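## Task

Take the yellow sponge off the desk and set it on top of the low shelf beneath the REPAIRS sign without moving that shelf. Every low shelf must be standing upright at the end, and the robot must not topple or finish leaning, or the task fails.

## Robot and tools

ROBOT. A cart with two drive wheels (no sideways motion), a pan/tilt head carrying head_camera, and two arms, left_arm and right_arm, each with a wrist camera (left_wrist_camera, right_wrist_camera) and a gripper with one fixed and one swinging jaw. Cart footprint: 0.53 m wide, x = -0.35 to 0.07 m; above 0.13 m height it is 0.46 m wide with its front at x = 0.01. Arm pan axes sit at x = -0.060, y = +0.155 (left) and -0.155 (right); the shoulder is 0.03 m outward from its axis, 0.89 m up. Links: upper arm 0.116, forearm 0.135, hand 0.162 m. The fixed-jaw tip reaches about 0.44 m horizontally from its pan axis and no lower than about 0.54 m above the floor. Loose objects may occasionally get nudged by something.

FRAMES. Base frame, metres: origin on the floor between the drive wheels, x forward, y left, z up. Results give left_hand and right_hand in this frame as the fixed-jaw tip; a held object lies toward the swinging jaw. Hand axes: z along the fingers, y from swinging to fixed jaw. base_odometry is in the odometry frame (the base frame where the scene began), built only from wheel rotation, so slip counts as travel and turns caused by contact are missed; heading in rad, left positive, -3.142 to 3.142.

move. One action per call. base: one object {x_m_s, turn_rad_s, for_s}, velocities, not a goal. x_m_s forward (negative = back), magnitude 0.005 to 0.291 or 0; turn_rad_s left positive, magnitude 0.02 to 1.175 or 0; for_s 0.1 to 7.5 s. Distance is roughly velocity times for_s, with ramps of 0.5 m/s2 and 2 rad/s2; if |x|/0.291 + |turn|/1.175 exceeds 1 both are scaled down. Tiny or near-max commands may come up short, so check odometry. joints: a single object for the head and both arms, keyed by name, each value an absolute angle target in rad. Keys and ranges: head_pan_rad -3.2..3.2 (0 ahead, positive left); head_tilt_rad -0.76..1.45 (0 level, positive down); per arm, prefix left_arm_ or right_arm_: shoulder_pan_rad -2.006..2.149, shoulder_lift_rad -1.836..1.772, elbow_flex_rad -1.773..1.58, wrist_flex_rad -1.799..1.772, wrist_roll_rad -2.816..2.978, gripper_rad -0.03..1.944. speeds: same keys minus grippers, top speed in rad/s, 0.08 to 4.71, for this action only (defaults 1.5 head, 1.4 pan, 2 lift/elbow, 1.6 wrist flex, 1.3 roll). cameras: list of names or ["all"]; blocking: true waits until everything rests, false returns in about 0.5 s while motion goes on. A new move overrides only the joints it names; if it omits base, a running drive slows to rest. Unknown keys make a call invalid; out-of-range values get it refused, and a refusal or an uncommanded stop cancels the rest of that reply's move, wait and finished_scene calls.

JOINT SENSE. Shoulder_pan 0 points an arm sideways outward; positive is clockwise seen from above; straight ahead is +1.571 (left) and -1.571 (right). With lift, elbow and wrist flex all 0 the upper arm stands nearly vertical (0.24 rad outward) and forearm and fingers are horizontal; positive bends downward, and the three summed give how far the fingers point below horizontal. Fingers straight down require the forearm no more than 0.20 rad above horizontal. wrist_roll -1.522: jaws close across the arm's vertical plane, fixed jaw on the left looking outward; 1.619: fixed jaw on the right; 0.049: jaws close within that plane. Gripper: 0 tips touching, 1 about 0.075 m open, 1.944 about 0.106 m; each jaw has its own offset up to 0.025 rad. Over furniture with level fingers keep the fixed jaw on the left, since the hand body then sticks up 0.08 m rather than down.

OTHER TOOLS. wait {seconds 0..10, cameras}; returns early once running moves settle. stop {cameras}: brakes all running motions; braked joints hold and may keep pressing. zoom_image {camera, region [x0,y0,x1,y1] in pixels from the top-left, up to 504x504} on a camera in the latest images. finished_scene {scene 1..3}: the goal must hold with the robot hands-off; after ending scene 1 issue nothing more in that reply.

RESULTS. pictures lists image order; move reports done or the worst status. Statuses: moving, done (base: velocity sent full time, with (sent for a of b s) if cut), off_target (rested short, maybe still pushing: a load, obstacle or trip), stopped, time_out (a joint motion is cut off after about 14 s; it then holds), not_followed with the message joint command not followed (a self-collision check between links or arms blocked that arm; gripper still acts). on_its_own lists unrequested motion. Motor temperatures: per arm, joints in joint_positions order then the gripper. MOTOR HOT at 55 °C; at 70 °C a motor shuts off (JOINT FAULT or HAND FAULT, key shows limit_stop_at_motor_heat) and may drop things.

CAUTIONS. Begin folded (0.65 m wide). Stowed: pan -1.75 (left) / 1.75 (right), lift 0.05, elbow 1.35, wrist_flex -1.55, roll -1.52. Stow in two steps, wrist flex and roll first then the rest; unstow in reverse. Turning on the spot needs a clear 0.44 m radius; reversing or turning next to furniture can snag and tip the cart. Loaded joints sag downward; offset the next target upward by that sag. Hand positions can be off by a few cm. A joint stuck over 0.30 rad from target (jaw 0.09) for about 2 s trips, or rapid reversals at 4 rad/s or more; reset by waiting until it settles, then aiming 0.2 rad back from the reading. A gripper target below contact squeezes; closing from wide open grips hardest; use -0.03 for thin items. One hand lifts about 0.4 kg stretched, 0.7 kg within 0.28 m, both close in about 1 kg. Never let the arms collide or press each other. Pulling on things in front can tip the robot. Avoid drops, fast release, slams, hard pushes and long heavy holds; above about 3 rad/s a held item can be flung. Motion continues between calls.

Each tool is called in YAML: its name, and indented under it one key for each argument.

## Session

move:

move:
  joints: {"head_pan_rad": 1.0}
  cameras: ["head_camera"]

move:
  joints: {"head_pan_rad": -1.0}
  cameras: ["head_camera"]

move:
  joints: {"head_pan_rad": -2.0}
  cameras: ["head_camera"]

Scene clock: 0.00 s.
Motor temperatures (°C): left_arm=[33 34 33 33 35 29] | right_arm=[30 29 26 27 32 27]
base_odometry: x=+0.000 y=+0.000 heading=+0.000
base_status: not commanded
joint_positions: head_pan_rad=+0.000 head_tilt_rad=+0.000 left_arm_shoulder_pan_rad=+0.000 left_arm_shoulder_lift_rad=-1.704 left_arm_elbow_flex_rad=+1.478 left_arm_wrist_flex_rad=+0.984 left_arm_wrist_roll_rad=-0.001 left_arm_gripper_rad=+0.000 right_arm_shoulder_pan_rad=+0.001 right_arm_shoulder_lift_rad=-1.670 right_arm_elbow_flex_rad=+1.496 right_arm_wrist_flex_rad=+1.032 right_arm_wrist_roll_rad=+0.000 right_arm_gripper_rad=+0.000
joint_status: not commanded
left_hand: x=-0.0600 y=+0.3116 z=+0.8261 quat_wxyz=(+0.395, -0.918, +0.023, +0.010) (m; base frame)
right_hand: x=-0.0602 y=-0.3015 z=+0.8125 quat_wxyz=(+0.008, +0.023, +0.937, -0.348) (m; base frame)
pictures: head_camera, left_wrist_camera, right_wrist_camera
Images, in order (width x height): head_camera 644x476, left_wrist_camera 644x476, right_wrist_camera 644x476.

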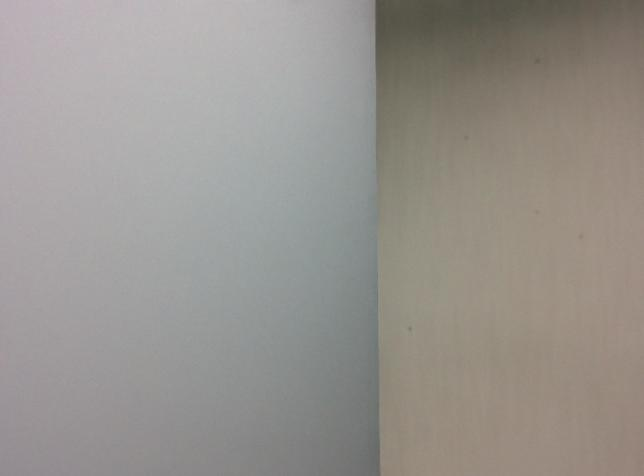

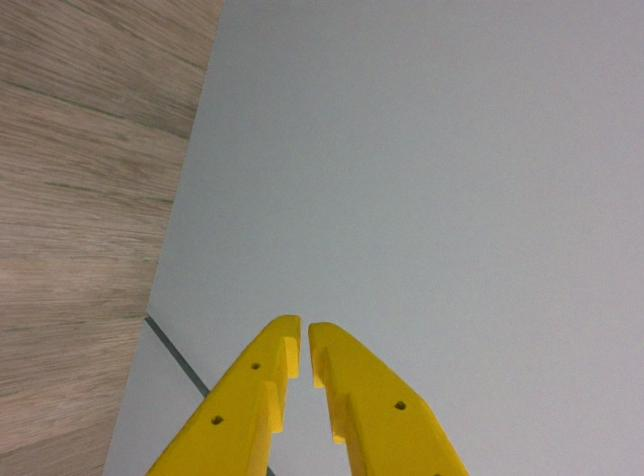

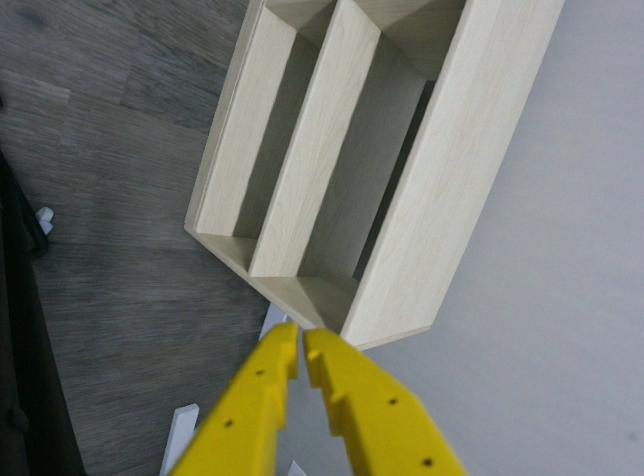

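Scene clock: 1.47 s.
move: done
base_odometry: x=+0.000 y=+0.000 heading=+0.000
base_status: not commanded
joint_positions: head_pan_rad=+0.989 head_tilt_rad=+0.000 left_arm_shoulder_pan_rad=+0.000 left_arm_shoulder_lift_rad=-1.704 left_arm_elbow_flex_rad=+1.478 left_arm_wrist_flex_rad=+0.984 left_arm_wrist_roll_rad=-0.001 left_arm_gripper_rad=+0.000 right_arm_shoulder_pan_rad=+0.001 right_arm_shoulder_lift_rad=-1.670 right_arm_elbow_flex_rad=+1.496 right_arm_wrist_flex_rad=+1.032 right_arm_wrist_roll_rad=+0.000 right_arm_gripper_rad=+0.000
joint_status: all done
left_hand: x=-0.0600 y=+0.3116 z=+0.8261 quat_wxyz=(+0.395, -0.918, +0.023, +0.010) (m; base frame)
right_hand: x=-0.0602 y=-0.3015 z=+0.8125 quat_wxyz=(+0.008, +0.023, +0.937, -0.348) (m; base frame)
pictures: head_camera
Images, in order (width x height): head_camera 644x476.

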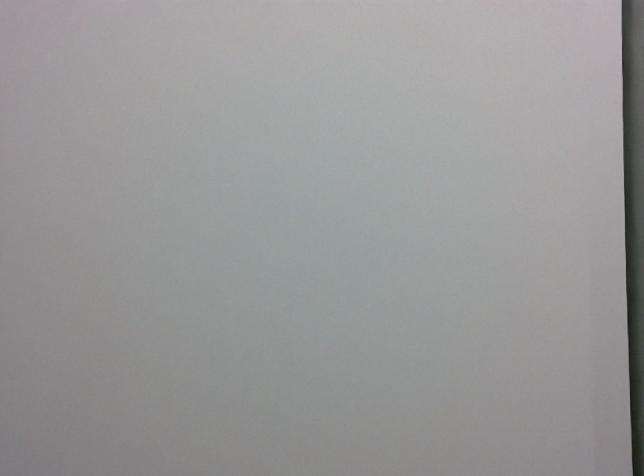

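Scene clock: 3.60 s.
move: done
base_odometry: x=+0.000 y=+0.000 heading=+0.000
base_status: not commanded
joint_positions: head_pan_rad=-0.991 head_tilt_rad=+0.000 left_arm_shoulder_pan_rad=+0.000 left_arm_shoulder_lift_rad=-1.704 left_arm_elbow_flex_rad=+1.478 left_arm_wrist_flex_rad=+0.984 left_arm_wrist_roll_rad=-0.001 left_arm_gripper_rad=+0.000 right_arm_shoulder_pan_rad=+0.001 right_arm_shoulder_lift_rad=-1.670 right_arm_elbow_flex_rad=+1.496 right_arm_wrist_flex_rad=+1.032 right_arm_wrist_roll_rad=+0.000 right_arm_gripper_rad=+0.000
joint_status: all done
left_hand: x=-0.0600 y=+0.3116 z=+0.8261 quat_wxyz=(+0.395, -0.918, +0.023, +0.010) (m; base frame)
right_hand: x=-0.0602 y=-0.3015 z=+0.8125 quat_wxyz=(+0.008, +0.023, +0.937, -0.348) (m; base frame)
pictures: head_camera
Images, in order (width x height): head_camera 644x476.

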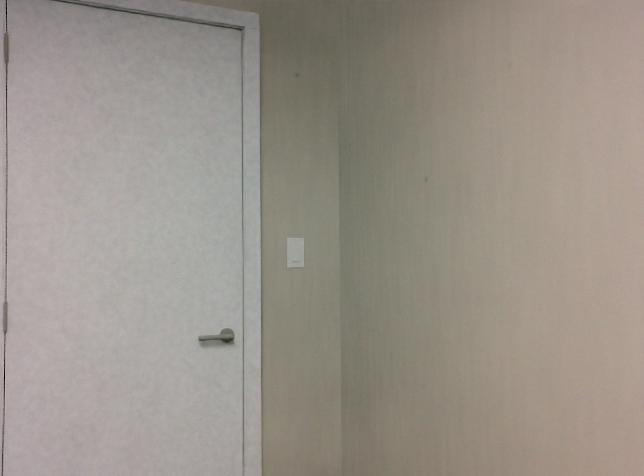

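Scene clock: 5.07 s.
move: done
base_odometry: x=+0.000 y=+0.000 heading=+0.000
base_status: not commanded
joint_positions: head_pan_rad=-1.991 head_tilt_rad=+0.000 left_arm_shoulder_pan_rad=+0.000 left_arm_shoulder_lift_rad=-1.704 left_arm_elbow_flex_rad=+1.478 left_arm_wrist_flex_rad=+0.984 left_arm_wrist_roll_rad=-0.001 left_arm_gripper_rad=+0.000 right_arm_shoulder_pan_rad=+0.001 right_arm_shoulder_lift_rad=-1.670 right_arm_elbow_flex_rad=+1.496 right_arm_wrist_flex_rad=+1.032 right_arm_wrist_roll_rad=+0.000 right_arm_gripper_rad=+0.000
joint_status: all done
left_hand: x=-0.0600 y=+0.3116 z=+0.8261 quat_wxyz=(+0.395, -0.918, +0.023, +0.010) (m; base frame)
right_hand: x=-0.0602 y=-0.3015 z=+0.8125 quat_wxyz=(+0.008, +0.023, +0.937, -0.348) (m; base frame)
pictures: head_camera
Images, in order (width x height): head_camera 644x476.

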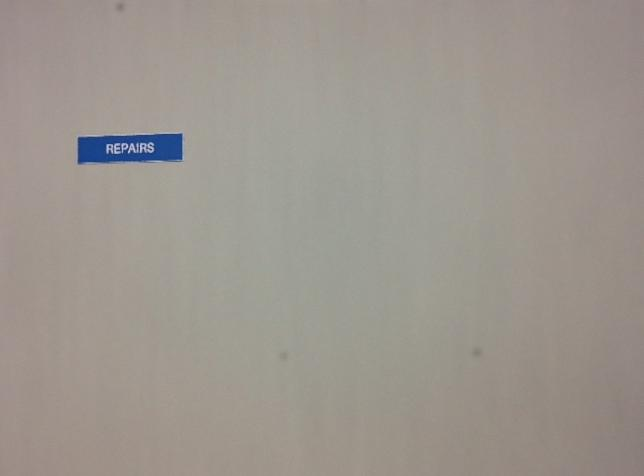

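move:
  joints: {"head_pan_rad": -1.7, "head_tilt_rad": 0.6}
  cameras: ["head_camera"]

move:
  joints: {"head_pan_rad": -2.8, "head_tilt_rad": 0.5}
  cameras: ["head_camera"]

move:
  joints: {"head_pan_rad": -0.7, "head_tilt_rad": 0.5}
  cameras: ["head_camera"]

move:
  joints: {"head_pan_rad": 0.1, "head_tilt_rad": 0.5}
  cameras: ["head_camera"]

Scene clock: 20.40 s.
move: done
base_odometry: x=+0.000 y=+0.000 heading=+0.000
base_status: not commanded
joint_positions: head_pan_rad=-1.710 head_tilt_rad=+0.593 left_arm_shoulder_pan_rad=+0.000 left_arm_shoulder_lift_rad=-1.704 left_arm_elbow_flex_rad=+1.478 left_arm_wrist_flex_rad=+0.984 left_arm_wrist_roll_rad=-0.001 left_arm_gripper_rad=+0.000 right_arm_shoulder_pan_rad=+0.001 right_arm_shoulder_lift_rad=-1.670 right_arm_elbow_flex_rad=+1.496 right_arm_wrist_flex_rad=+1.032 right_arm_wrist_roll_rad=+0.000 right_arm_gripper_rad=+0.000
joint_status: all done
left_hand: x=-0.0600 y=+0.3116 z=+0.8261 quat_wxyz=(+0.395, -0.918, +0.023, +0.010) (m; base frame)
right_hand: x=-0.0602 y=-0.3015 z=+0.8125 quat_wxyz=(+0.008, +0.023, +0.937, -0.348) (m; base frame)
pictures: head_camera
Images, in order (width x height): head_camera 644x476.

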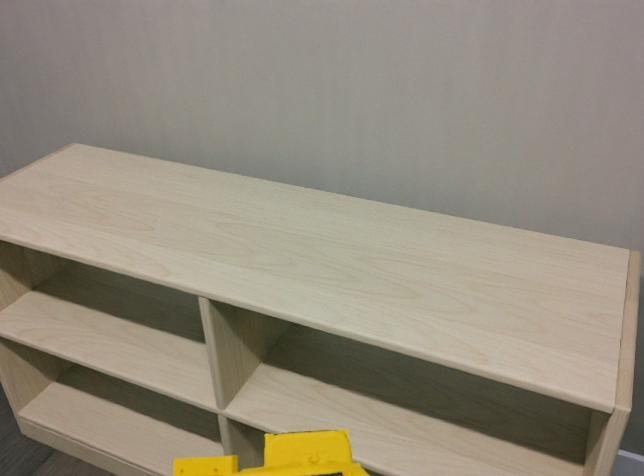

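Scene clock: 21.93 s.
move: done
base_odometry: x=+0.000 y=+0.000 heading=+0.000
base_status: not commanded
joint_positions: head_pan_rad=-2.790 head_tilt_rad=+0.513 left_arm_shoulder_pan_rad=+0.000 left_arm_shoulder_lift_rad=-1.704 left_arm_elbow_flex_rad=+1.478 left_arm_wrist_flex_rad=+0.984 left_arm_wrist_roll_rad=-0.001 left_arm_gripper_rad=+0.000 right_arm_shoulder_pan_rad=+0.001 right_arm_shoulder_lift_rad=-1.670 right_arm_elbow_flex_rad=+1.496 right_arm_wrist_flex_rad=+1.032 right_arm_wrist_roll_rad=+0.000 right_arm_gripper_rad=+0.000
joint_status: all done
left_hand: x=-0.0600 y=+0.3116 z=+0.8261 quat_wxyz=(+0.395, -0.918, +0.023, +0.010) (m; base frame)
right_hand: x=-0.0602 y=-0.3015 z=+0.8125 quat_wxyz=(+0.008, +0.023, +0.937, -0.348) (m; base frame)
pictures: head_camera
Images, in order (width x height): head_camera 644x476.

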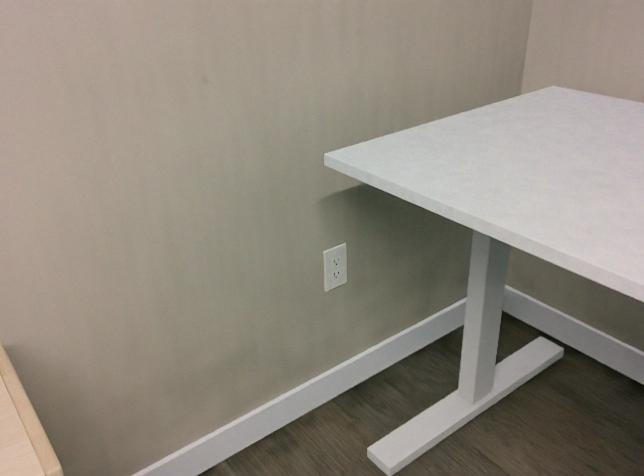

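Scene clock: 24.13 s.
move: done
base_odometry: x=+0.000 y=+0.000 heading=+0.000
base_status: not commanded
joint_positions: head_pan_rad=-0.710 head_tilt_rad=+0.513 left_arm_shoulder_pan_rad=+0.000 left_arm_shoulder_lift_rad=-1.704 left_arm_elbow_flex_rad=+1.478 left_arm_wrist_flex_rad=+0.984 left_arm_wrist_roll_rad=-0.001 left_arm_gripper_rad=+0.000 right_arm_shoulder_pan_rad=+0.001 right_arm_shoulder_lift_rad=-1.670 right_arm_elbow_flex_rad=+1.496 right_arm_wrist_flex_rad=+1.032 right_arm_wrist_roll_rad=+0.000 right_arm_gripper_rad=+0.000
joint_status: all done
left_hand: x=-0.0600 y=+0.3116 z=+0.8261 quat_wxyz=(+0.395, -0.918, +0.023, +0.010) (m; base frame)
right_hand: x=-0.0602 y=-0.3015 z=+0.8125 quat_wxyz=(+0.008, +0.023, +0.937, -0.348) (m; base frame)
pictures: head_camera
Images, in order (width x height): head_camera 644x476.

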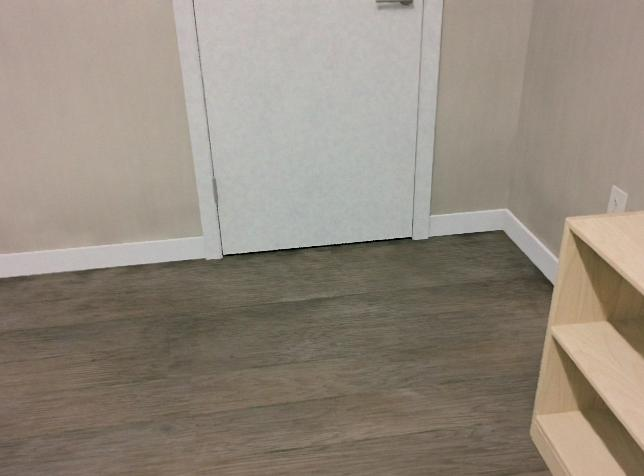

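Scene clock: 25.47 s.
move: done
base_odometry: x=+0.000 y=+0.000 heading=+0.000
base_status: not commanded
joint_positions: head_pan_rad=+0.089 head_tilt_rad=+0.513 left_arm_shoulder_pan_rad=+0.000 left_arm_shoulder_lift_rad=-1.704 left_arm_elbow_flex_rad=+1.478 left_arm_wrist_flex_rad=+0.984 left_arm_wrist_roll_rad=-0.001 left_arm_gripper_rad=+0.000 right_arm_shoulder_pan_rad=+0.001 right_arm_shoulder_lift_rad=-1.670 right_arm_elbow_flex_rad=+1.496 right_arm_wrist_flex_rad=+1.032 right_arm_wrist_roll_rad=+0.000 right_arm_gripper_rad=+0.000
joint_status: all done
left_hand: x=-0.0600 y=+0.3116 z=+0.8261 quat_wxyz=(+0.395, -0.918, +0.023, +0.010) (m; base frame)
right_hand: x=-0.0602 y=-0.3015 z=+0.8125 quat_wxyz=(+0.008, +0.023, +0.937, -0.348) (m; base frame)
pictures: head_camera
Images, in order (width x height): head_camera 644x476.

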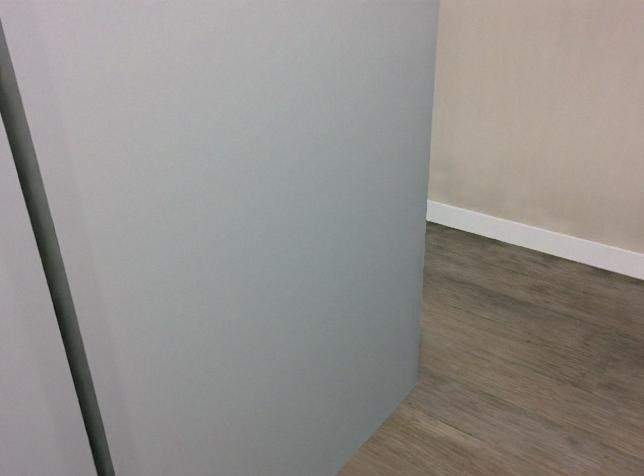

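move:
  joints: {"head_pan_rad": 3.1, "head_tilt_rad": 0.45}
  speeds: {"head_pan_rad": 3.5}
  cameras: ["head_camera"]

move:
  joints: {"head_pan_rad": 2.3, "head_tilt_rad": 0.45}
  cameras: ["head_camera"]

move:
  joints: {"head_pan_rad": 1.6, "head_tilt_rad": 0.6}
  cameras: ["head_camera"]

Scene clock: 37.60 s.
move: done
base_odometry: x=+0.000 y=+0.000 heading=+0.000
base_status: not commanded
joint_positions: head_pan_rad=+3.089 head_tilt_rad=+0.462 left_arm_shoulder_pan_rad=+0.000 left_arm_shoulder_lift_rad=-1.704 left_arm_elbow_flex_rad=+1.478 left_arm_wrist_flex_rad=+0.984 left_arm_wrist_roll_rad=-0.001 left_arm_gripper_rad=+0.000 right_arm_shoulder_pan_rad=+0.001 right_arm_shoulder_lift_rad=-1.670 right_arm_elbow_flex_rad=+1.496 right_arm_wrist_flex_rad=+1.032 right_arm_wrist_roll_rad=+0.000 right_arm_gripper_rad=+0.000
joint_status: all done
left_hand: x=-0.0600 y=+0.3116 z=+0.8261 quat_wxyz=(+0.395, -0.918, +0.023, +0.010) (m; base frame)
right_hand: x=-0.0602 y=-0.3015 z=+0.8125 quat_wxyz=(+0.008, +0.023, +0.937, -0.348) (m; base frame)
pictures: head_camera
Images, in order (width x height): head_camera 644x476.

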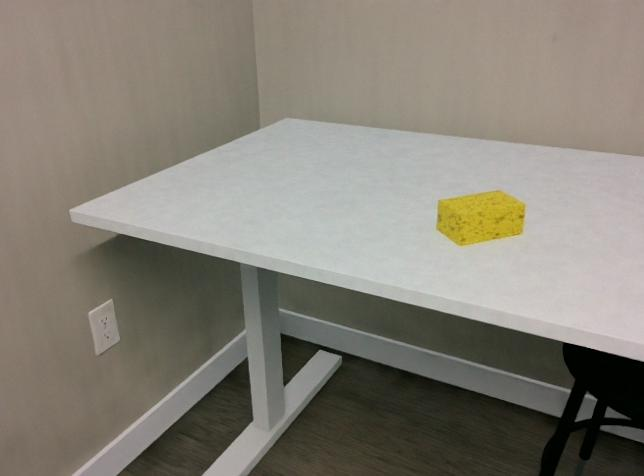

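Scene clock: 38.93 s.
move: done
base_odometry: x=+0.000 y=+0.000 heading=+0.000
base_status: not commanded
joint_positions: head_pan_rad=+2.309 head_tilt_rad=+0.462 left_arm_shoulder_pan_rad=+0.000 left_arm_shoulder_lift_rad=-1.704 left_arm_elbow_flex_rad=+1.478 left_arm_wrist_flex_rad=+0.984 left_arm_wrist_roll_rad=-0.001 left_arm_gripper_rad=+0.000 right_arm_shoulder_pan_rad=+0.001 right_arm_shoulder_lift_rad=-1.670 right_arm_elbow_flex_rad=+1.496 right_arm_wrist_flex_rad=+1.032 right_arm_wrist_roll_rad=+0.000 right_arm_gripper_rad=+0.000
joint_status: all done
left_hand: x=-0.0600 y=+0.3116 z=+0.8261 quat_wxyz=(+0.395, -0.918, +0.023, +0.010) (m; base frame)
right_hand: x=-0.0602 y=-0.3015 z=+0.8125 quat_wxyz=(+0.008, +0.023, +0.937, -0.348) (m; base frame)
pictures: head_camera
Images, in order (width x height): head_camera 644x476.

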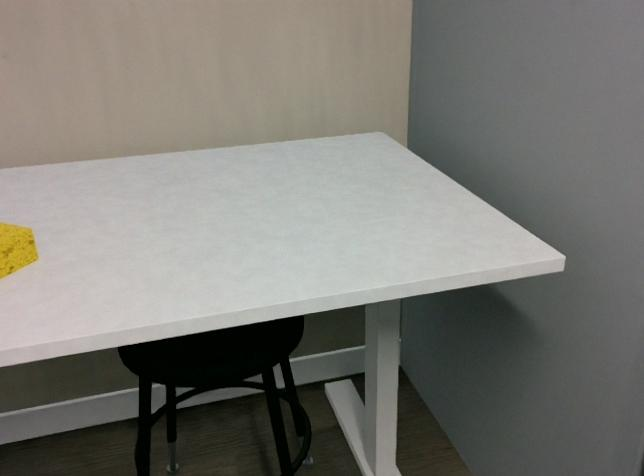

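Scene clock: 40.20 s.
move: done
base_odometry: x=+0.000 y=+0.000 heading=+0.000
base_status: not commanded
joint_positions: head_pan_rad=+1.609 head_tilt_rad=+0.593 left_arm_shoulder_pan_rad=+0.000 left_arm_shoulder_lift_rad=-1.704 left_arm_elbow_flex_rad=+1.478 left_arm_wrist_flex_rad=+0.984 left_arm_wrist_roll_rad=-0.001 left_arm_gripper_rad=+0.000 right_arm_shoulder_pan_rad=+0.001 right_arm_shoulder_lift_rad=-1.670 right_arm_elbow_flex_rad=+1.496 right_arm_wrist_flex_rad=+1.032 right_arm_wrist_roll_rad=+0.000 right_arm_gripper_rad=+0.000
joint_status: all done
left_hand: x=-0.0600 y=+0.3116 z=+0.8261 quat_wxyz=(+0.395, -0.918, +0.023, +0.010) (m; base frame)
right_hand: x=-0.0602 y=-0.3015 z=+0.8125 quat_wxyz=(+0.008, +0.023, +0.937, -0.348) (m; base frame)
pictures: head_camera
Images, in order (width x height): head_camera 644x476.

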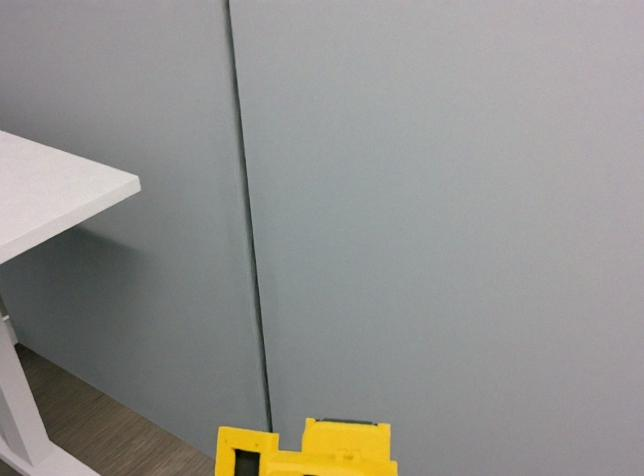

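move:
  base: {"turn_rad_s": 0.7, "for_s": 3.74}
  joints: {"head_pan_rad": 0, "head_tilt_rad": 0.5}
  cameras: ["head_camera"]

Scene clock: 75.47 s.
move: done
base_odometry: x=-0.001 y=+0.000 heading=+2.612
base_status: done (sent for 3.73 of 3.73 s)
joint_positions: head_pan_rad=+0.009 head_tilt_rad=+0.513 left_arm_shoulder_pan_rad=-0.006 left_arm_shoulder_lift_rad=-1.704 left_arm_elbow_flex_rad=+1.478 left_arm_wrist_flex_rad=+0.984 left_arm_wrist_roll_rad=-0.001 left_arm_gripper_rad=+0.000 right_arm_shoulder_pan_rad=-0.004 right_arm_shoulder_lift_rad=-1.670 right_arm_elbow_flex_rad=+1.496 right_arm_wrist_flex_rad=+1.032 right_arm_wrist_roll_rad=+0.000 right_arm_gripper_rad=+0.000
joint_status: all done
left_hand: x=-0.0609 y=+0.3116 z=+0.8261 quat_wxyz=(+0.395, -0.918, +0.020, +0.011) (m; base frame)
right_hand: x=-0.0595 y=-0.3015 z=+0.8125 quat_wxyz=(+0.009, +0.021, +0.937, -0.348) (m; base frame)
pictures: head_camera
Images, in order (width x height): head_camera 644x476.

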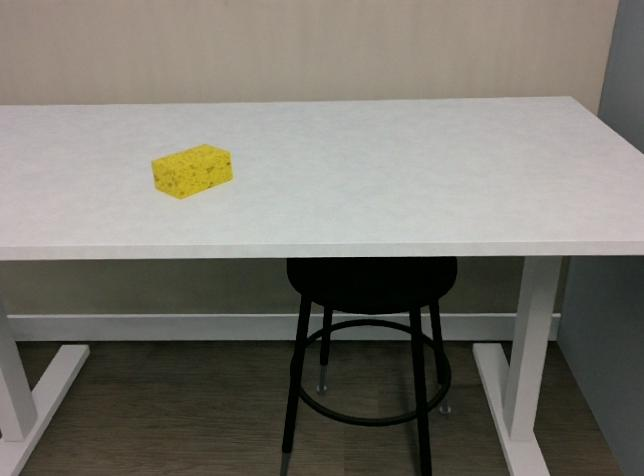

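move:
  base: {"x_m_s": 0.2, "for_s": 1.75}
  joints: {"left_arm_shoulder_pan_rad": 1.4, "left_arm_shoulder_lift_rad": -0.6, "left_arm_elbow_flex_rad": 0.4, "left_arm_wrist_flex_rad": 1.1, "left_arm_wrist_roll_rad": -2.25, "left_arm_gripper_rad": 1.3, "head_pan_rad": 0.1, "head_tilt_rad": 0.6}
  cameras: ["head_camera", "left_wrist_camera"]

Scene clock: 122.70 s.
move: done
base_odometry: x=-0.307 y=+0.178 heading=+2.614
base_status: done (sent for 1.77 of 1.77 s)
joint_positions: head_pan_rad=+0.089 head_tilt_rad=+0.593 left_arm_shoulder_pan_rad=+1.393 left_arm_shoulder_lift_rad=-0.602 left_arm_elbow_flex_rad=+0.435 left_arm_wrist_flex_rad=+1.099 left_arm_wrist_roll_rad=-2.245 left_arm_gripper_rad=+1.292 right_arm_shoulder_pan_rad=+0.003 right_arm_shoulder_lift_rad=-1.670 right_arm_elbow_flex_rad=+1.496 right_arm_wrist_flex_rad=+1.032 right_arm_wrist_roll_rad=+0.000 right_arm_gripper_rad=+0.000
joint_status: all done
left_hand: x=+0.1572 y=+0.2000 z=+0.9045 quat_wxyz=(+0.283, +0.256, +0.914, +0.137) (m; base frame)
right_hand: x=-0.0604 y=-0.3015 z=+0.8125 quat_wxyz=(+0.008, +0.024, +0.937, -0.348) (m; base frame)
pictures: head_camera, left_wrist_camera
Images, in order (width x height): head_camera 644x476, left_wrist_camera 644x476.

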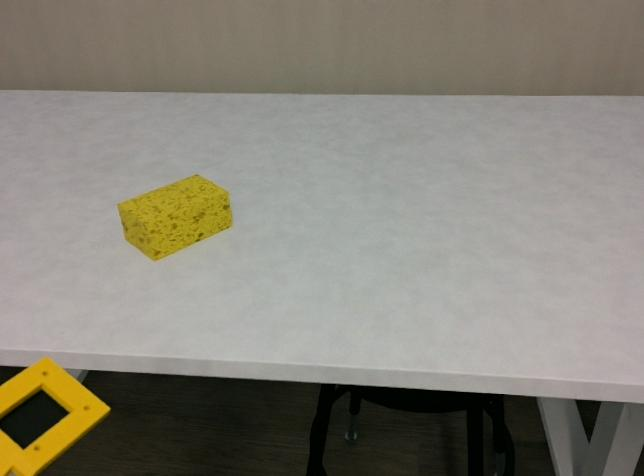

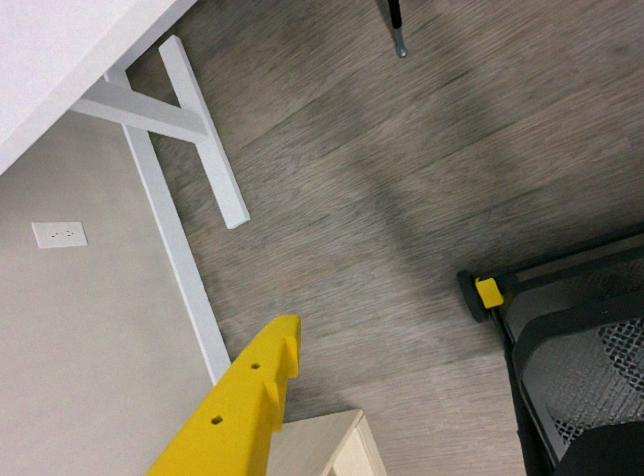

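move:
  base: {"x_m_s": 0.2, "for_s": 1.4}
  joints: {"head_pan_rad": 0.45, "head_tilt_rad": 0.9}
  cameras: ["head_camera", "left_wrist_camera"]

Scene clock: 139.20 s.
move: done
base_odometry: x=-0.549 y=+0.319 heading=+2.612
base_status: done (sent for 1.4 of 1.4 s)
joint_positions: head_pan_rad=+0.439 head_tilt_rad=+0.894 left_arm_shoulder_pan_rad=+1.393 left_arm_shoulder_lift_rad=-0.602 left_arm_elbow_flex_rad=+0.435 left_arm_wrist_flex_rad=+1.099 left_arm_wrist_roll_rad=-2.245 left_arm_gripper_rad=+1.292 right_arm_shoulder_pan_rad=+0.001 right_arm_shoulder_lift_rad=-1.670 right_arm_elbow_flex_rad=+1.496 right_arm_wrist_flex_rad=+1.032 right_arm_wrist_roll_rad=+0.000 right_arm_gripper_rad=+0.000
joint_status: all done
left_hand: x=+0.1572 y=+0.2000 z=+0.9045 quat_wxyz=(+0.283, +0.256, +0.914, +0.137) (m; base frame)
right_hand: x=-0.0602 y=-0.3015 z=+0.8125 quat_wxyz=(+0.008, +0.023, +0.937, -0.348) (m; base frame)
pictures: head_camera, left_wrist_camera
Images, in order (width x height): head_camera 644x476, left_wrist_camera 644x476.

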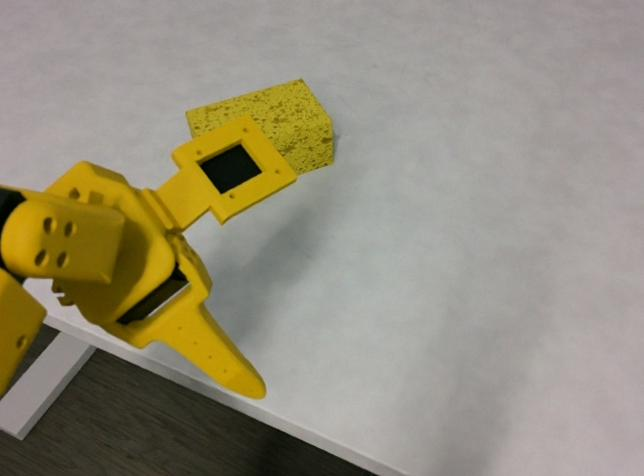

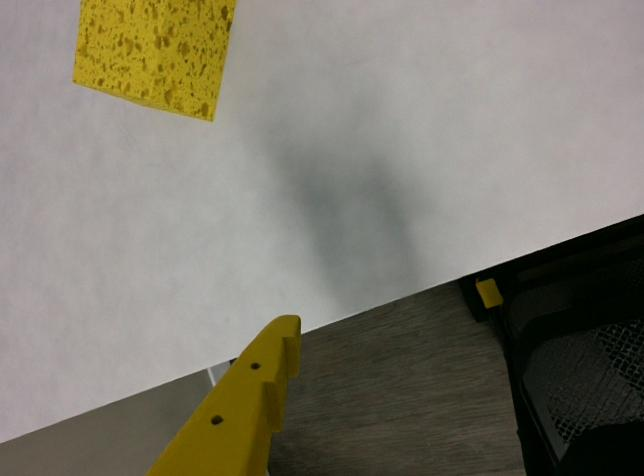

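move:
  base: {"x_m_s": 0.15, "for_s": 0.7}
  joints: {"left_arm_wrist_roll_rad": 0.84}

move:
  joints: {"left_arm_shoulder_pan_rad": 1.38, "left_arm_shoulder_lift_rad": 0.656, "left_arm_elbow_flex_rad": -0.563, "left_arm_wrist_flex_rad": 0.957, "head_tilt_rad": 0.9}
  speeds: {"left_arm_shoulder_lift_rad": 1.2, "left_arm_elbow_flex_rad": 1.0}
  cameras: ["head_camera", "left_wrist_camera"]

Scene clock: 183.43 s.
move: done
base_odometry: x=-0.639 y=+0.372 heading=+2.612
base_status: done (sent for 0.7 of 0.7 s)
joint_positions: head_pan_rad=+0.439 head_tilt_rad=+0.894 left_arm_shoulder_pan_rad=+1.393 left_arm_shoulder_lift_rad=-0.602 left_arm_elbow_flex_rad=+0.435 left_arm_wrist_flex_rad=+1.099 left_arm_wrist_roll_rad=+0.835 left_arm_gripper_rad=+1.292 right_arm_shoulder_pan_rad=+0.000 right_arm_shoulder_lift_rad=-1.670 right_arm_elbow_flex_rad=+1.496 right_arm_wrist_flex_rad=+1.032 right_arm_wrist_roll_rad=+0.000 right_arm_gripper_rad=+0.000
joint_status: all done
left_hand: x=+0.1510 y=+0.1869 z=+0.8982 quat_wxyz=(+0.145, -0.906, +0.283, -0.279) (m; base frame)
right_hand: x=-0.0600 y=-0.3015 z=+0.8125 quat_wxyz=(+0.009, +0.023, +0.937, -0.348) (m; base frame)
pictures: none

Scene clock: 185.23 s.
move: done
base_odometry: x=-0.639 y=+0.372 heading=+2.612
base_status: not commanded
joint_positions: head_pan_rad=+0.439 head_tilt_rad=+0.894 left_arm_shoulder_pan_rad=+1.381 left_arm_shoulder_lift_rad=+0.669 left_arm_elbow_flex_rad=-0.527 left_arm_wrist_flex_rad=+0.967 left_arm_wrist_roll_rad=+0.835 left_arm_gripper_rad=+1.292 right_arm_shoulder_pan_rad=+0.000 right_arm_shoulder_lift_rad=-1.670 right_arm_elbow_flex_rad=+1.496 right_arm_wrist_flex_rad=+1.032 right_arm_wrist_roll_rad=+0.000 right_arm_gripper_rad=+0.000
joint_status: all done
left_hand: x=+0.2585 y=+0.2102 z=+0.8048 quat_wxyz=(+0.107, -0.931, +0.285, -0.202) (m; base frame)
right_hand: x=-0.0600 y=-0.3015 z=+0.8125 quat_wxyz=(+0.009, +0.023, +0.937, -0.348) (m; base frame)
pictures: head_camera, left_wrist_camera
Images, in order (width x height): head_camera 644x476, left_wrist_camera 644x476.

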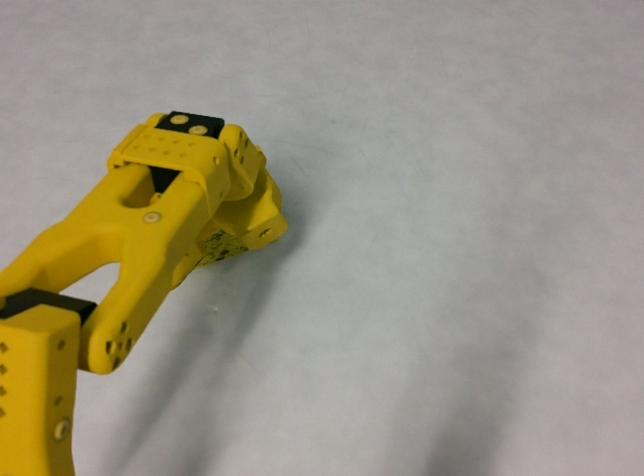

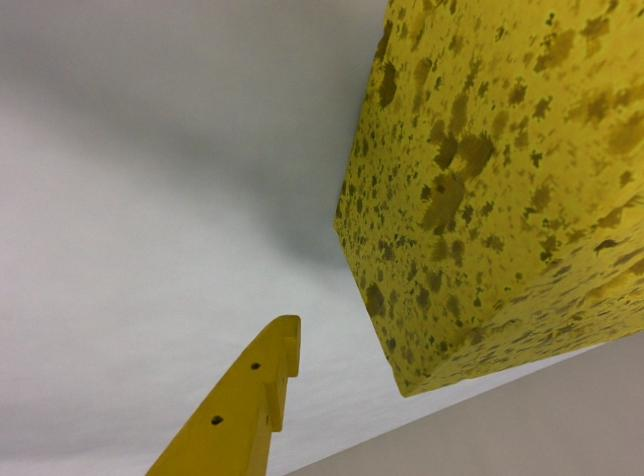

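move:
  joints: {"left_arm_shoulder_pan_rad": 1.28}
  cameras: ["head_camera", "left_wrist_camera"]

Scene clock: 212.37 s.
move: done
base_odometry: x=-0.639 y=+0.372 heading=+2.612
base_status: not commanded
joint_positions: head_pan_rad=+0.439 head_tilt_rad=+0.894 left_arm_shoulder_pan_rad=+1.286 left_arm_shoulder_lift_rad=+0.669 left_arm_elbow_flex_rad=-0.527 left_arm_wrist_flex_rad=+0.965 left_arm_wrist_roll_rad=+0.835 left_arm_gripper_rad=+1.292 right_arm_shoulder_pan_rad=+0.000 right_arm_shoulder_lift_rad=-1.670 right_arm_elbow_flex_rad=+1.496 right_arm_wrist_flex_rad=+1.032 right_arm_wrist_roll_rad=+0.000 right_arm_gripper_rad=+0.000
joint_status: all done
left_hand: x=+0.2520 y=+0.2403 z=+0.8049 quat_wxyz=(+0.117, -0.943, +0.240, -0.198) (m; base frame)
right_hand: x=-0.0600 y=-0.3015 z=+0.8125 quat_wxyz=(+0.009, +0.023, +0.937, -0.348) (m; base frame)
pictures: head_camera, left_wrist_camera
Images, in order (width x height): head_camera 644x476, left_wrist_camera 644x476.

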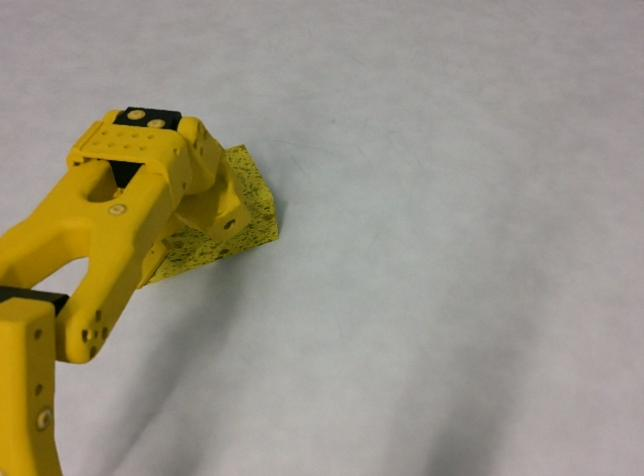

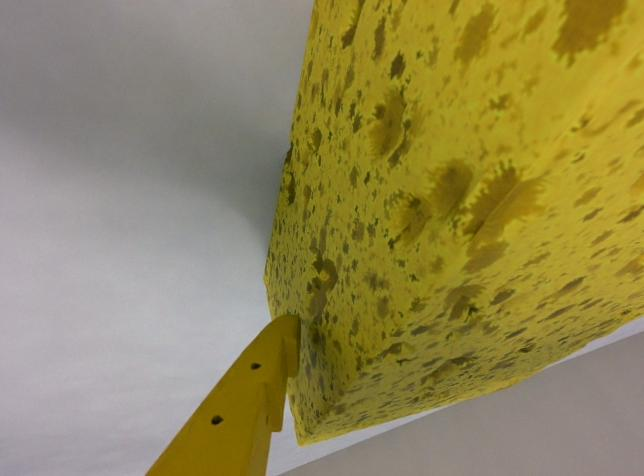

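move:
  joints: {"left_arm_shoulder_lift_rad": 0.784, "left_arm_elbow_flex_rad": -0.475, "left_arm_wrist_flex_rad": 0.76}
  speeds: {"left_arm_shoulder_lift_rad": 0.3, "left_arm_elbow_flex_rad": 0.15, "left_arm_wrist_flex_rad": 0.5}
  cameras: ["head_camera", "left_wrist_camera"]

Scene clock: 226.07 s.
move: done
base_odometry: x=-0.639 y=+0.372 heading=+2.612
base_status: not commanded
joint_positions: head_pan_rad=+0.439 head_tilt_rad=+0.894 left_arm_shoulder_pan_rad=+1.286 left_arm_shoulder_lift_rad=+0.794 left_arm_elbow_flex_rad=-0.477 left_arm_wrist_flex_rad=+0.769 left_arm_wrist_roll_rad=+0.837 left_arm_gripper_rad=+1.292 right_arm_shoulder_pan_rad=+0.000 right_arm_shoulder_lift_rad=-1.670 right_arm_elbow_flex_rad=+1.496 right_arm_wrist_flex_rad=+1.032 right_arm_wrist_roll_rad=+0.000 right_arm_gripper_rad=+0.000
joint_status: all done
left_hand: x=+0.2584 y=+0.2422 z=+0.7713 quat_wxyz=(+0.122, -0.941, +0.239, -0.207) (m; base frame)
right_hand: x=-0.0600 y=-0.3015 z=+0.8125 quat_wxyz=(+0.009, +0.023, +0.937, -0.348) (m; base frame)
pictures: head_camera, left_wrist_camera
Images, in order (width x height): head_camera 644x476, left_wrist_camera 644x476.

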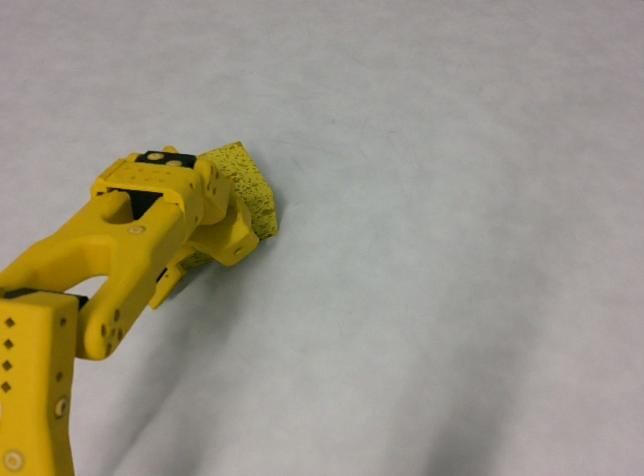

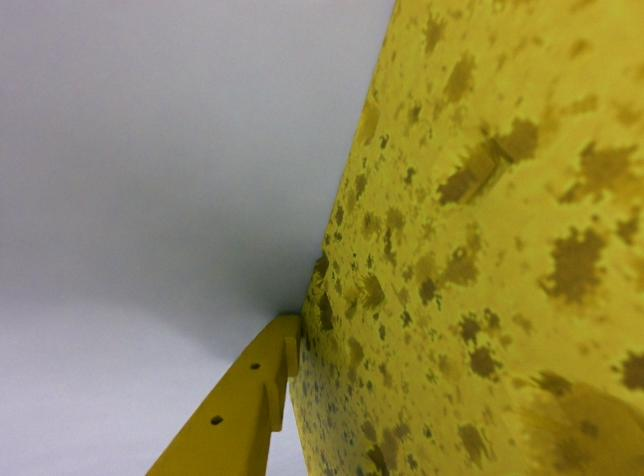

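move:
  joints: {"left_arm_shoulder_pan_rad": 1.235, "left_arm_shoulder_lift_rad": 0.755, "left_arm_elbow_flex_rad": -0.335, "left_arm_wrist_flex_rad": 0.66}
  speeds: {"left_arm_shoulder_pan_rad": 0.3, "left_arm_shoulder_lift_rad": 0.2, "left_arm_elbow_flex_rad": 0.5, "left_arm_wrist_flex_rad": 0.5}

move:
  joints: {"left_arm_gripper_rad": 0.35}
  cameras: ["head_camera", "left_wrist_camera"]

Scene clock: 239.40 s.
move: off_target
base_odometry: x=-0.639 y=+0.372 heading=+2.612
base_status: not commanded
joint_positions: head_pan_rad=+0.439 head_tilt_rad=+0.894 left_arm_shoulder_pan_rad=+1.258 left_arm_shoulder_lift_rad=+0.755 left_arm_elbow_flex_rad=-0.371 left_arm_wrist_flex_rad=+0.657 left_arm_wrist_roll_rad=+0.844 left_arm_gripper_rad=+1.292 right_arm_shoulder_pan_rad=+0.000 right_arm_shoulder_lift_rad=-1.670 right_arm_elbow_flex_rad=+1.496 right_arm_wrist_flex_rad=+1.032 right_arm_wrist_roll_rad=+0.000 right_arm_gripper_rad=+0.000
joint_status: left_arm_shoulder_pan_rad off_target (ended at +1.258, target +1.235); the others done
left_hand: x=+0.2571 y=+0.2513 z=+0.7697 quat_wxyz=(+0.135, -0.940, +0.221, -0.224) (m; base frame)
right_hand: x=-0.0600 y=-0.3015 z=+0.8125 quat_wxyz=(+0.009, +0.023, +0.937, -0.348) (m; base frame)
pictures: none

Scene clock: 240.50 s.
move: off_target
base_odometry: x=-0.639 y=+0.372 heading=+2.612
base_status: not commanded
joint_positions: head_pan_rad=+0.439 head_tilt_rad=+0.894 left_arm_shoulder_pan_rad=+1.253 left_arm_shoulder_lift_rad=+0.679 left_arm_elbow_flex_rad=-0.380 left_arm_wrist_flex_rad=+0.643 left_arm_wrist_roll_rad=+0.835 left_arm_gripper_rad=+0.436 right_arm_shoulder_pan_rad=+0.001 right_arm_shoulder_lift_rad=-1.670 right_arm_elbow_flex_rad=+1.496 right_arm_wrist_flex_rad=+1.032 right_arm_wrist_roll_rad=+0.000 right_arm_gripper_rad=+0.000
joint_status: left_arm_gripper_rad off_target (ended at +0.435, target +0.350)
left_hand: x=+0.2681 y=+0.2565 z=+0.7963 quat_wxyz=(+0.162, -0.925, +0.220, -0.264) (m; base frame)
right_hand: x=-0.0602 y=-0.3015 z=+0.8125 quat_wxyz=(+0.008, +0.023, +0.937, -0.348) (m; base frame)
pictures: head_camera, left_wrist_camera
Images, in order (width x height): head_camera 644x476, left_wrist_camera 644x476.

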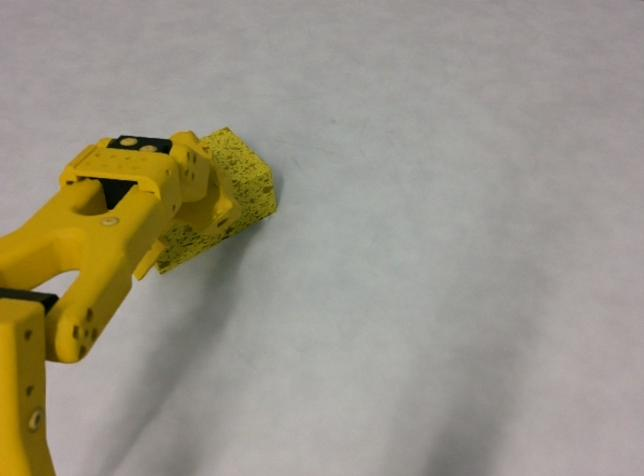

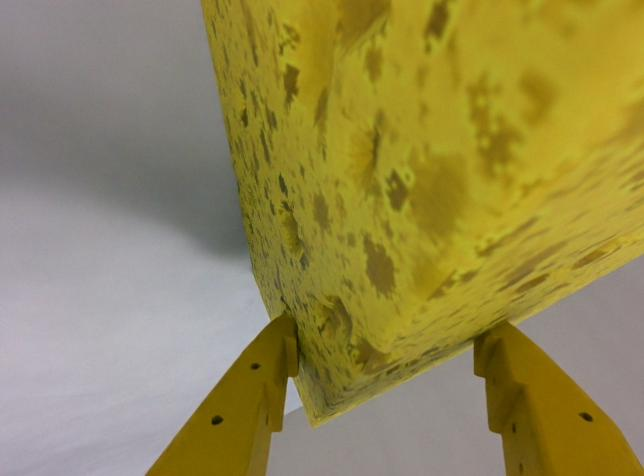

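move:
  joints: {"left_arm_gripper_rad": 1.1}

move:
  joints: {"left_arm_shoulder_lift_rad": -0.3, "left_arm_elbow_flex_rad": -0.1, "left_arm_wrist_flex_rad": 1.4, "left_arm_shoulder_pan_rad": 0.9}
  speeds: {"left_arm_shoulder_pan_rad": 0.6, "left_arm_shoulder_lift_rad": 1.5}
  cameras: ["head_camera", "left_wrist_camera"]

Scene clock: 271.00 s.
move: done
base_odometry: x=-0.639 y=+0.372 heading=+2.612
base_status: not commanded
joint_positions: head_pan_rad=+0.439 head_tilt_rad=+0.894 left_arm_shoulder_pan_rad=+1.253 left_arm_shoulder_lift_rad=+0.743 left_arm_elbow_flex_rad=-0.355 left_arm_wrist_flex_rad=+0.643 left_arm_wrist_roll_rad=+0.835 left_arm_gripper_rad=+1.097 right_arm_shoulder_pan_rad=+0.001 right_arm_shoulder_lift_rad=-1.670 right_arm_elbow_flex_rad=+1.496 right_arm_wrist_flex_rad=+1.032 right_arm_wrist_roll_rad=+0.000 right_arm_gripper_rad=+0.000
joint_status: all done
left_hand: x=+0.2572 y=+0.2530 z=+0.7713 quat_wxyz=(+0.140, -0.938, +0.223, -0.227) (m; base frame)
right_hand: x=-0.0602 y=-0.3015 z=+0.8125 quat_wxyz=(+0.008, +0.023, +0.937, -0.348) (m; base frame)
pictures: none

Scene clock: 272.50 s.
move: done
base_odometry: x=-0.639 y=+0.372 heading=+2.612
base_status: not commanded
joint_positions: head_pan_rad=+0.439 head_tilt_rad=+0.894 left_arm_shoulder_pan_rad=+0.907 left_arm_shoulder_lift_rad=-0.262 left_arm_elbow_flex_rad=-0.098 left_arm_wrist_flex_rad=+1.396 left_arm_wrist_roll_rad=+0.843 left_arm_gripper_rad=+1.098 right_arm_shoulder_pan_rad=+0.001 right_arm_shoulder_lift_rad=-1.670 right_arm_elbow_flex_rad=+1.496 right_arm_wrist_flex_rad=+1.032 right_arm_wrist_roll_rad=+0.000 right_arm_gripper_rad=+0.000
joint_status: all done
left_hand: x=+0.1247 y=+0.2919 z=+0.9214 quat_wxyz=(+0.174, -0.963, +0.054, -0.198) (m; base frame)
right_hand: x=-0.0602 y=-0.3015 z=+0.8125 quat_wxyz=(+0.008, +0.023, +0.937, -0.348) (m; base frame)
pictures: head_camera, left_wrist_camera
Images, in order (width x height): head_camera 644x476, left_wrist_camera 644x476.

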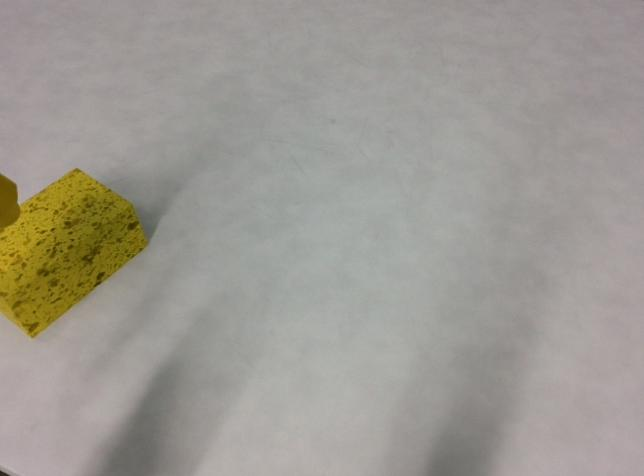

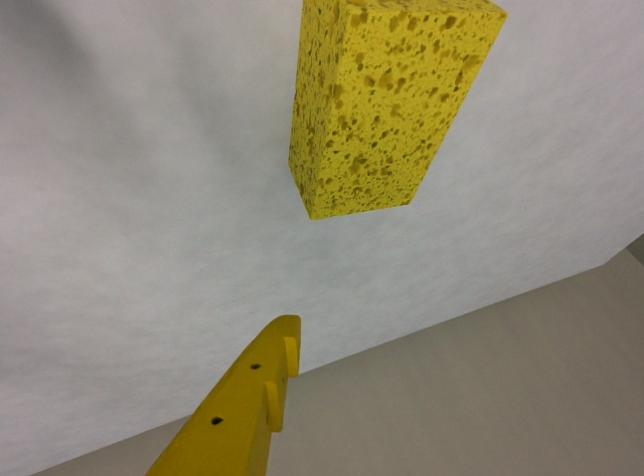

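move:
  joints: {"left_arm_shoulder_lift_rad": 0.72, "left_arm_elbow_flex_rad": -0.87, "left_arm_wrist_flex_rad": 1.418, "left_arm_shoulder_pan_rad": 0.98, "left_arm_wrist_roll_rad": 0.75, "head_pan_rad": 0.8}
  cameras: ["head_camera", "left_wrist_camera"]

Scene clock: 304.73 s.
move: done
base_odometry: x=-0.639 y=+0.372 heading=+2.612
base_status: not commanded
joint_positions: head_pan_rad=+0.790 head_tilt_rad=+0.894 left_arm_shoulder_pan_rad=+0.973 left_arm_shoulder_lift_rad=+0.732 left_arm_elbow_flex_rad=-0.837 left_arm_wrist_flex_rad=+1.415 left_arm_wrist_roll_rad=+0.756 left_arm_gripper_rad=+1.098 right_arm_shoulder_pan_rad=+0.001 right_arm_shoulder_lift_rad=-1.670 right_arm_elbow_flex_rad=+1.496 right_arm_wrist_flex_rad=+1.032 right_arm_wrist_roll_rad=+0.000 right_arm_gripper_rad=+0.000
joint_status: all done
left_hand: x=+0.1876 y=+0.3170 z=+0.8217 quat_wxyz=(+0.087, -0.983, +0.131, -0.097) (m; base frame)
right_hand: x=-0.0602 y=-0.3015 z=+0.8125 quat_wxyz=(+0.008, +0.023, +0.937, -0.348) (m; base frame)
pictures: head_camera, left_wrist_camera
Images, in order (width x height): head_camera 644x476, left_wrist_camera 644x476.

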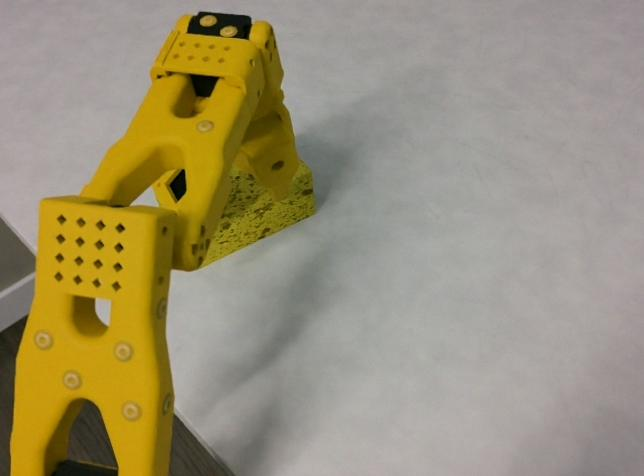

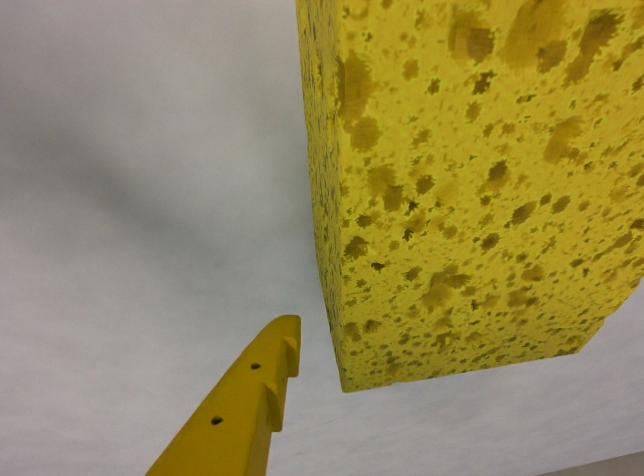

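move:
  joints: {"left_arm_shoulder_lift_rad": 0.672, "left_arm_elbow_flex_rad": -0.345, "left_arm_wrist_flex_rad": 0.991, "left_arm_shoulder_pan_rad": 0.92}
  speeds: {"left_arm_elbow_flex_rad": 0.4, "left_arm_wrist_flex_rad": 0.34}
  cameras: ["head_camera", "left_wrist_camera"]

Scene clock: 318.10 s.
move: done
base_odometry: x=-0.639 y=+0.372 heading=+2.612
base_status: not commanded
joint_positions: head_pan_rad=+0.790 head_tilt_rad=+0.894 left_arm_shoulder_pan_rad=+0.925 left_arm_shoulder_lift_rad=+0.669 left_arm_elbow_flex_rad=-0.386 left_arm_wrist_flex_rad=+0.990 left_arm_wrist_roll_rad=+0.746 left_arm_gripper_rad=+1.100 right_arm_shoulder_pan_rad=+0.001 right_arm_shoulder_lift_rad=-1.670 right_arm_elbow_flex_rad=+1.496 right_arm_wrist_flex_rad=+1.032 right_arm_wrist_roll_rad=+0.000 right_arm_gripper_rad=+0.000
joint_status: all done
left_hand: x=+0.1786 y=+0.3279 z=+0.7770 quat_wxyz=(+0.102, -0.983, +0.112, -0.108) (m; base frame)
right_hand: x=-0.0602 y=-0.3015 z=+0.8125 quat_wxyz=(+0.008, +0.023, +0.937, -0.348) (m; base frame)
pictures: head_camera, left_wrist_camera
Images, in order (width x height): head_camera 644x476, left_wrist_camera 644x476.

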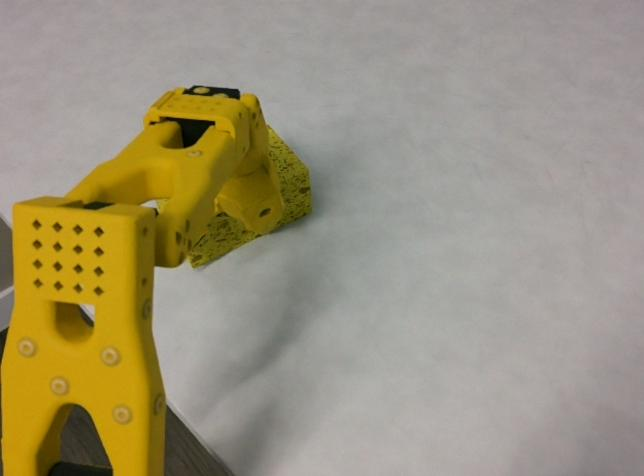

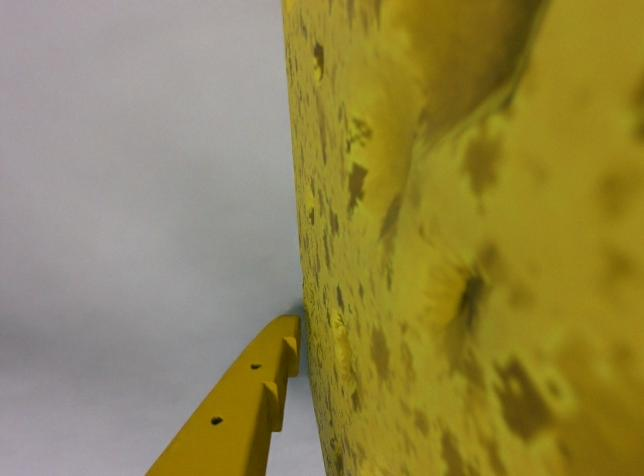

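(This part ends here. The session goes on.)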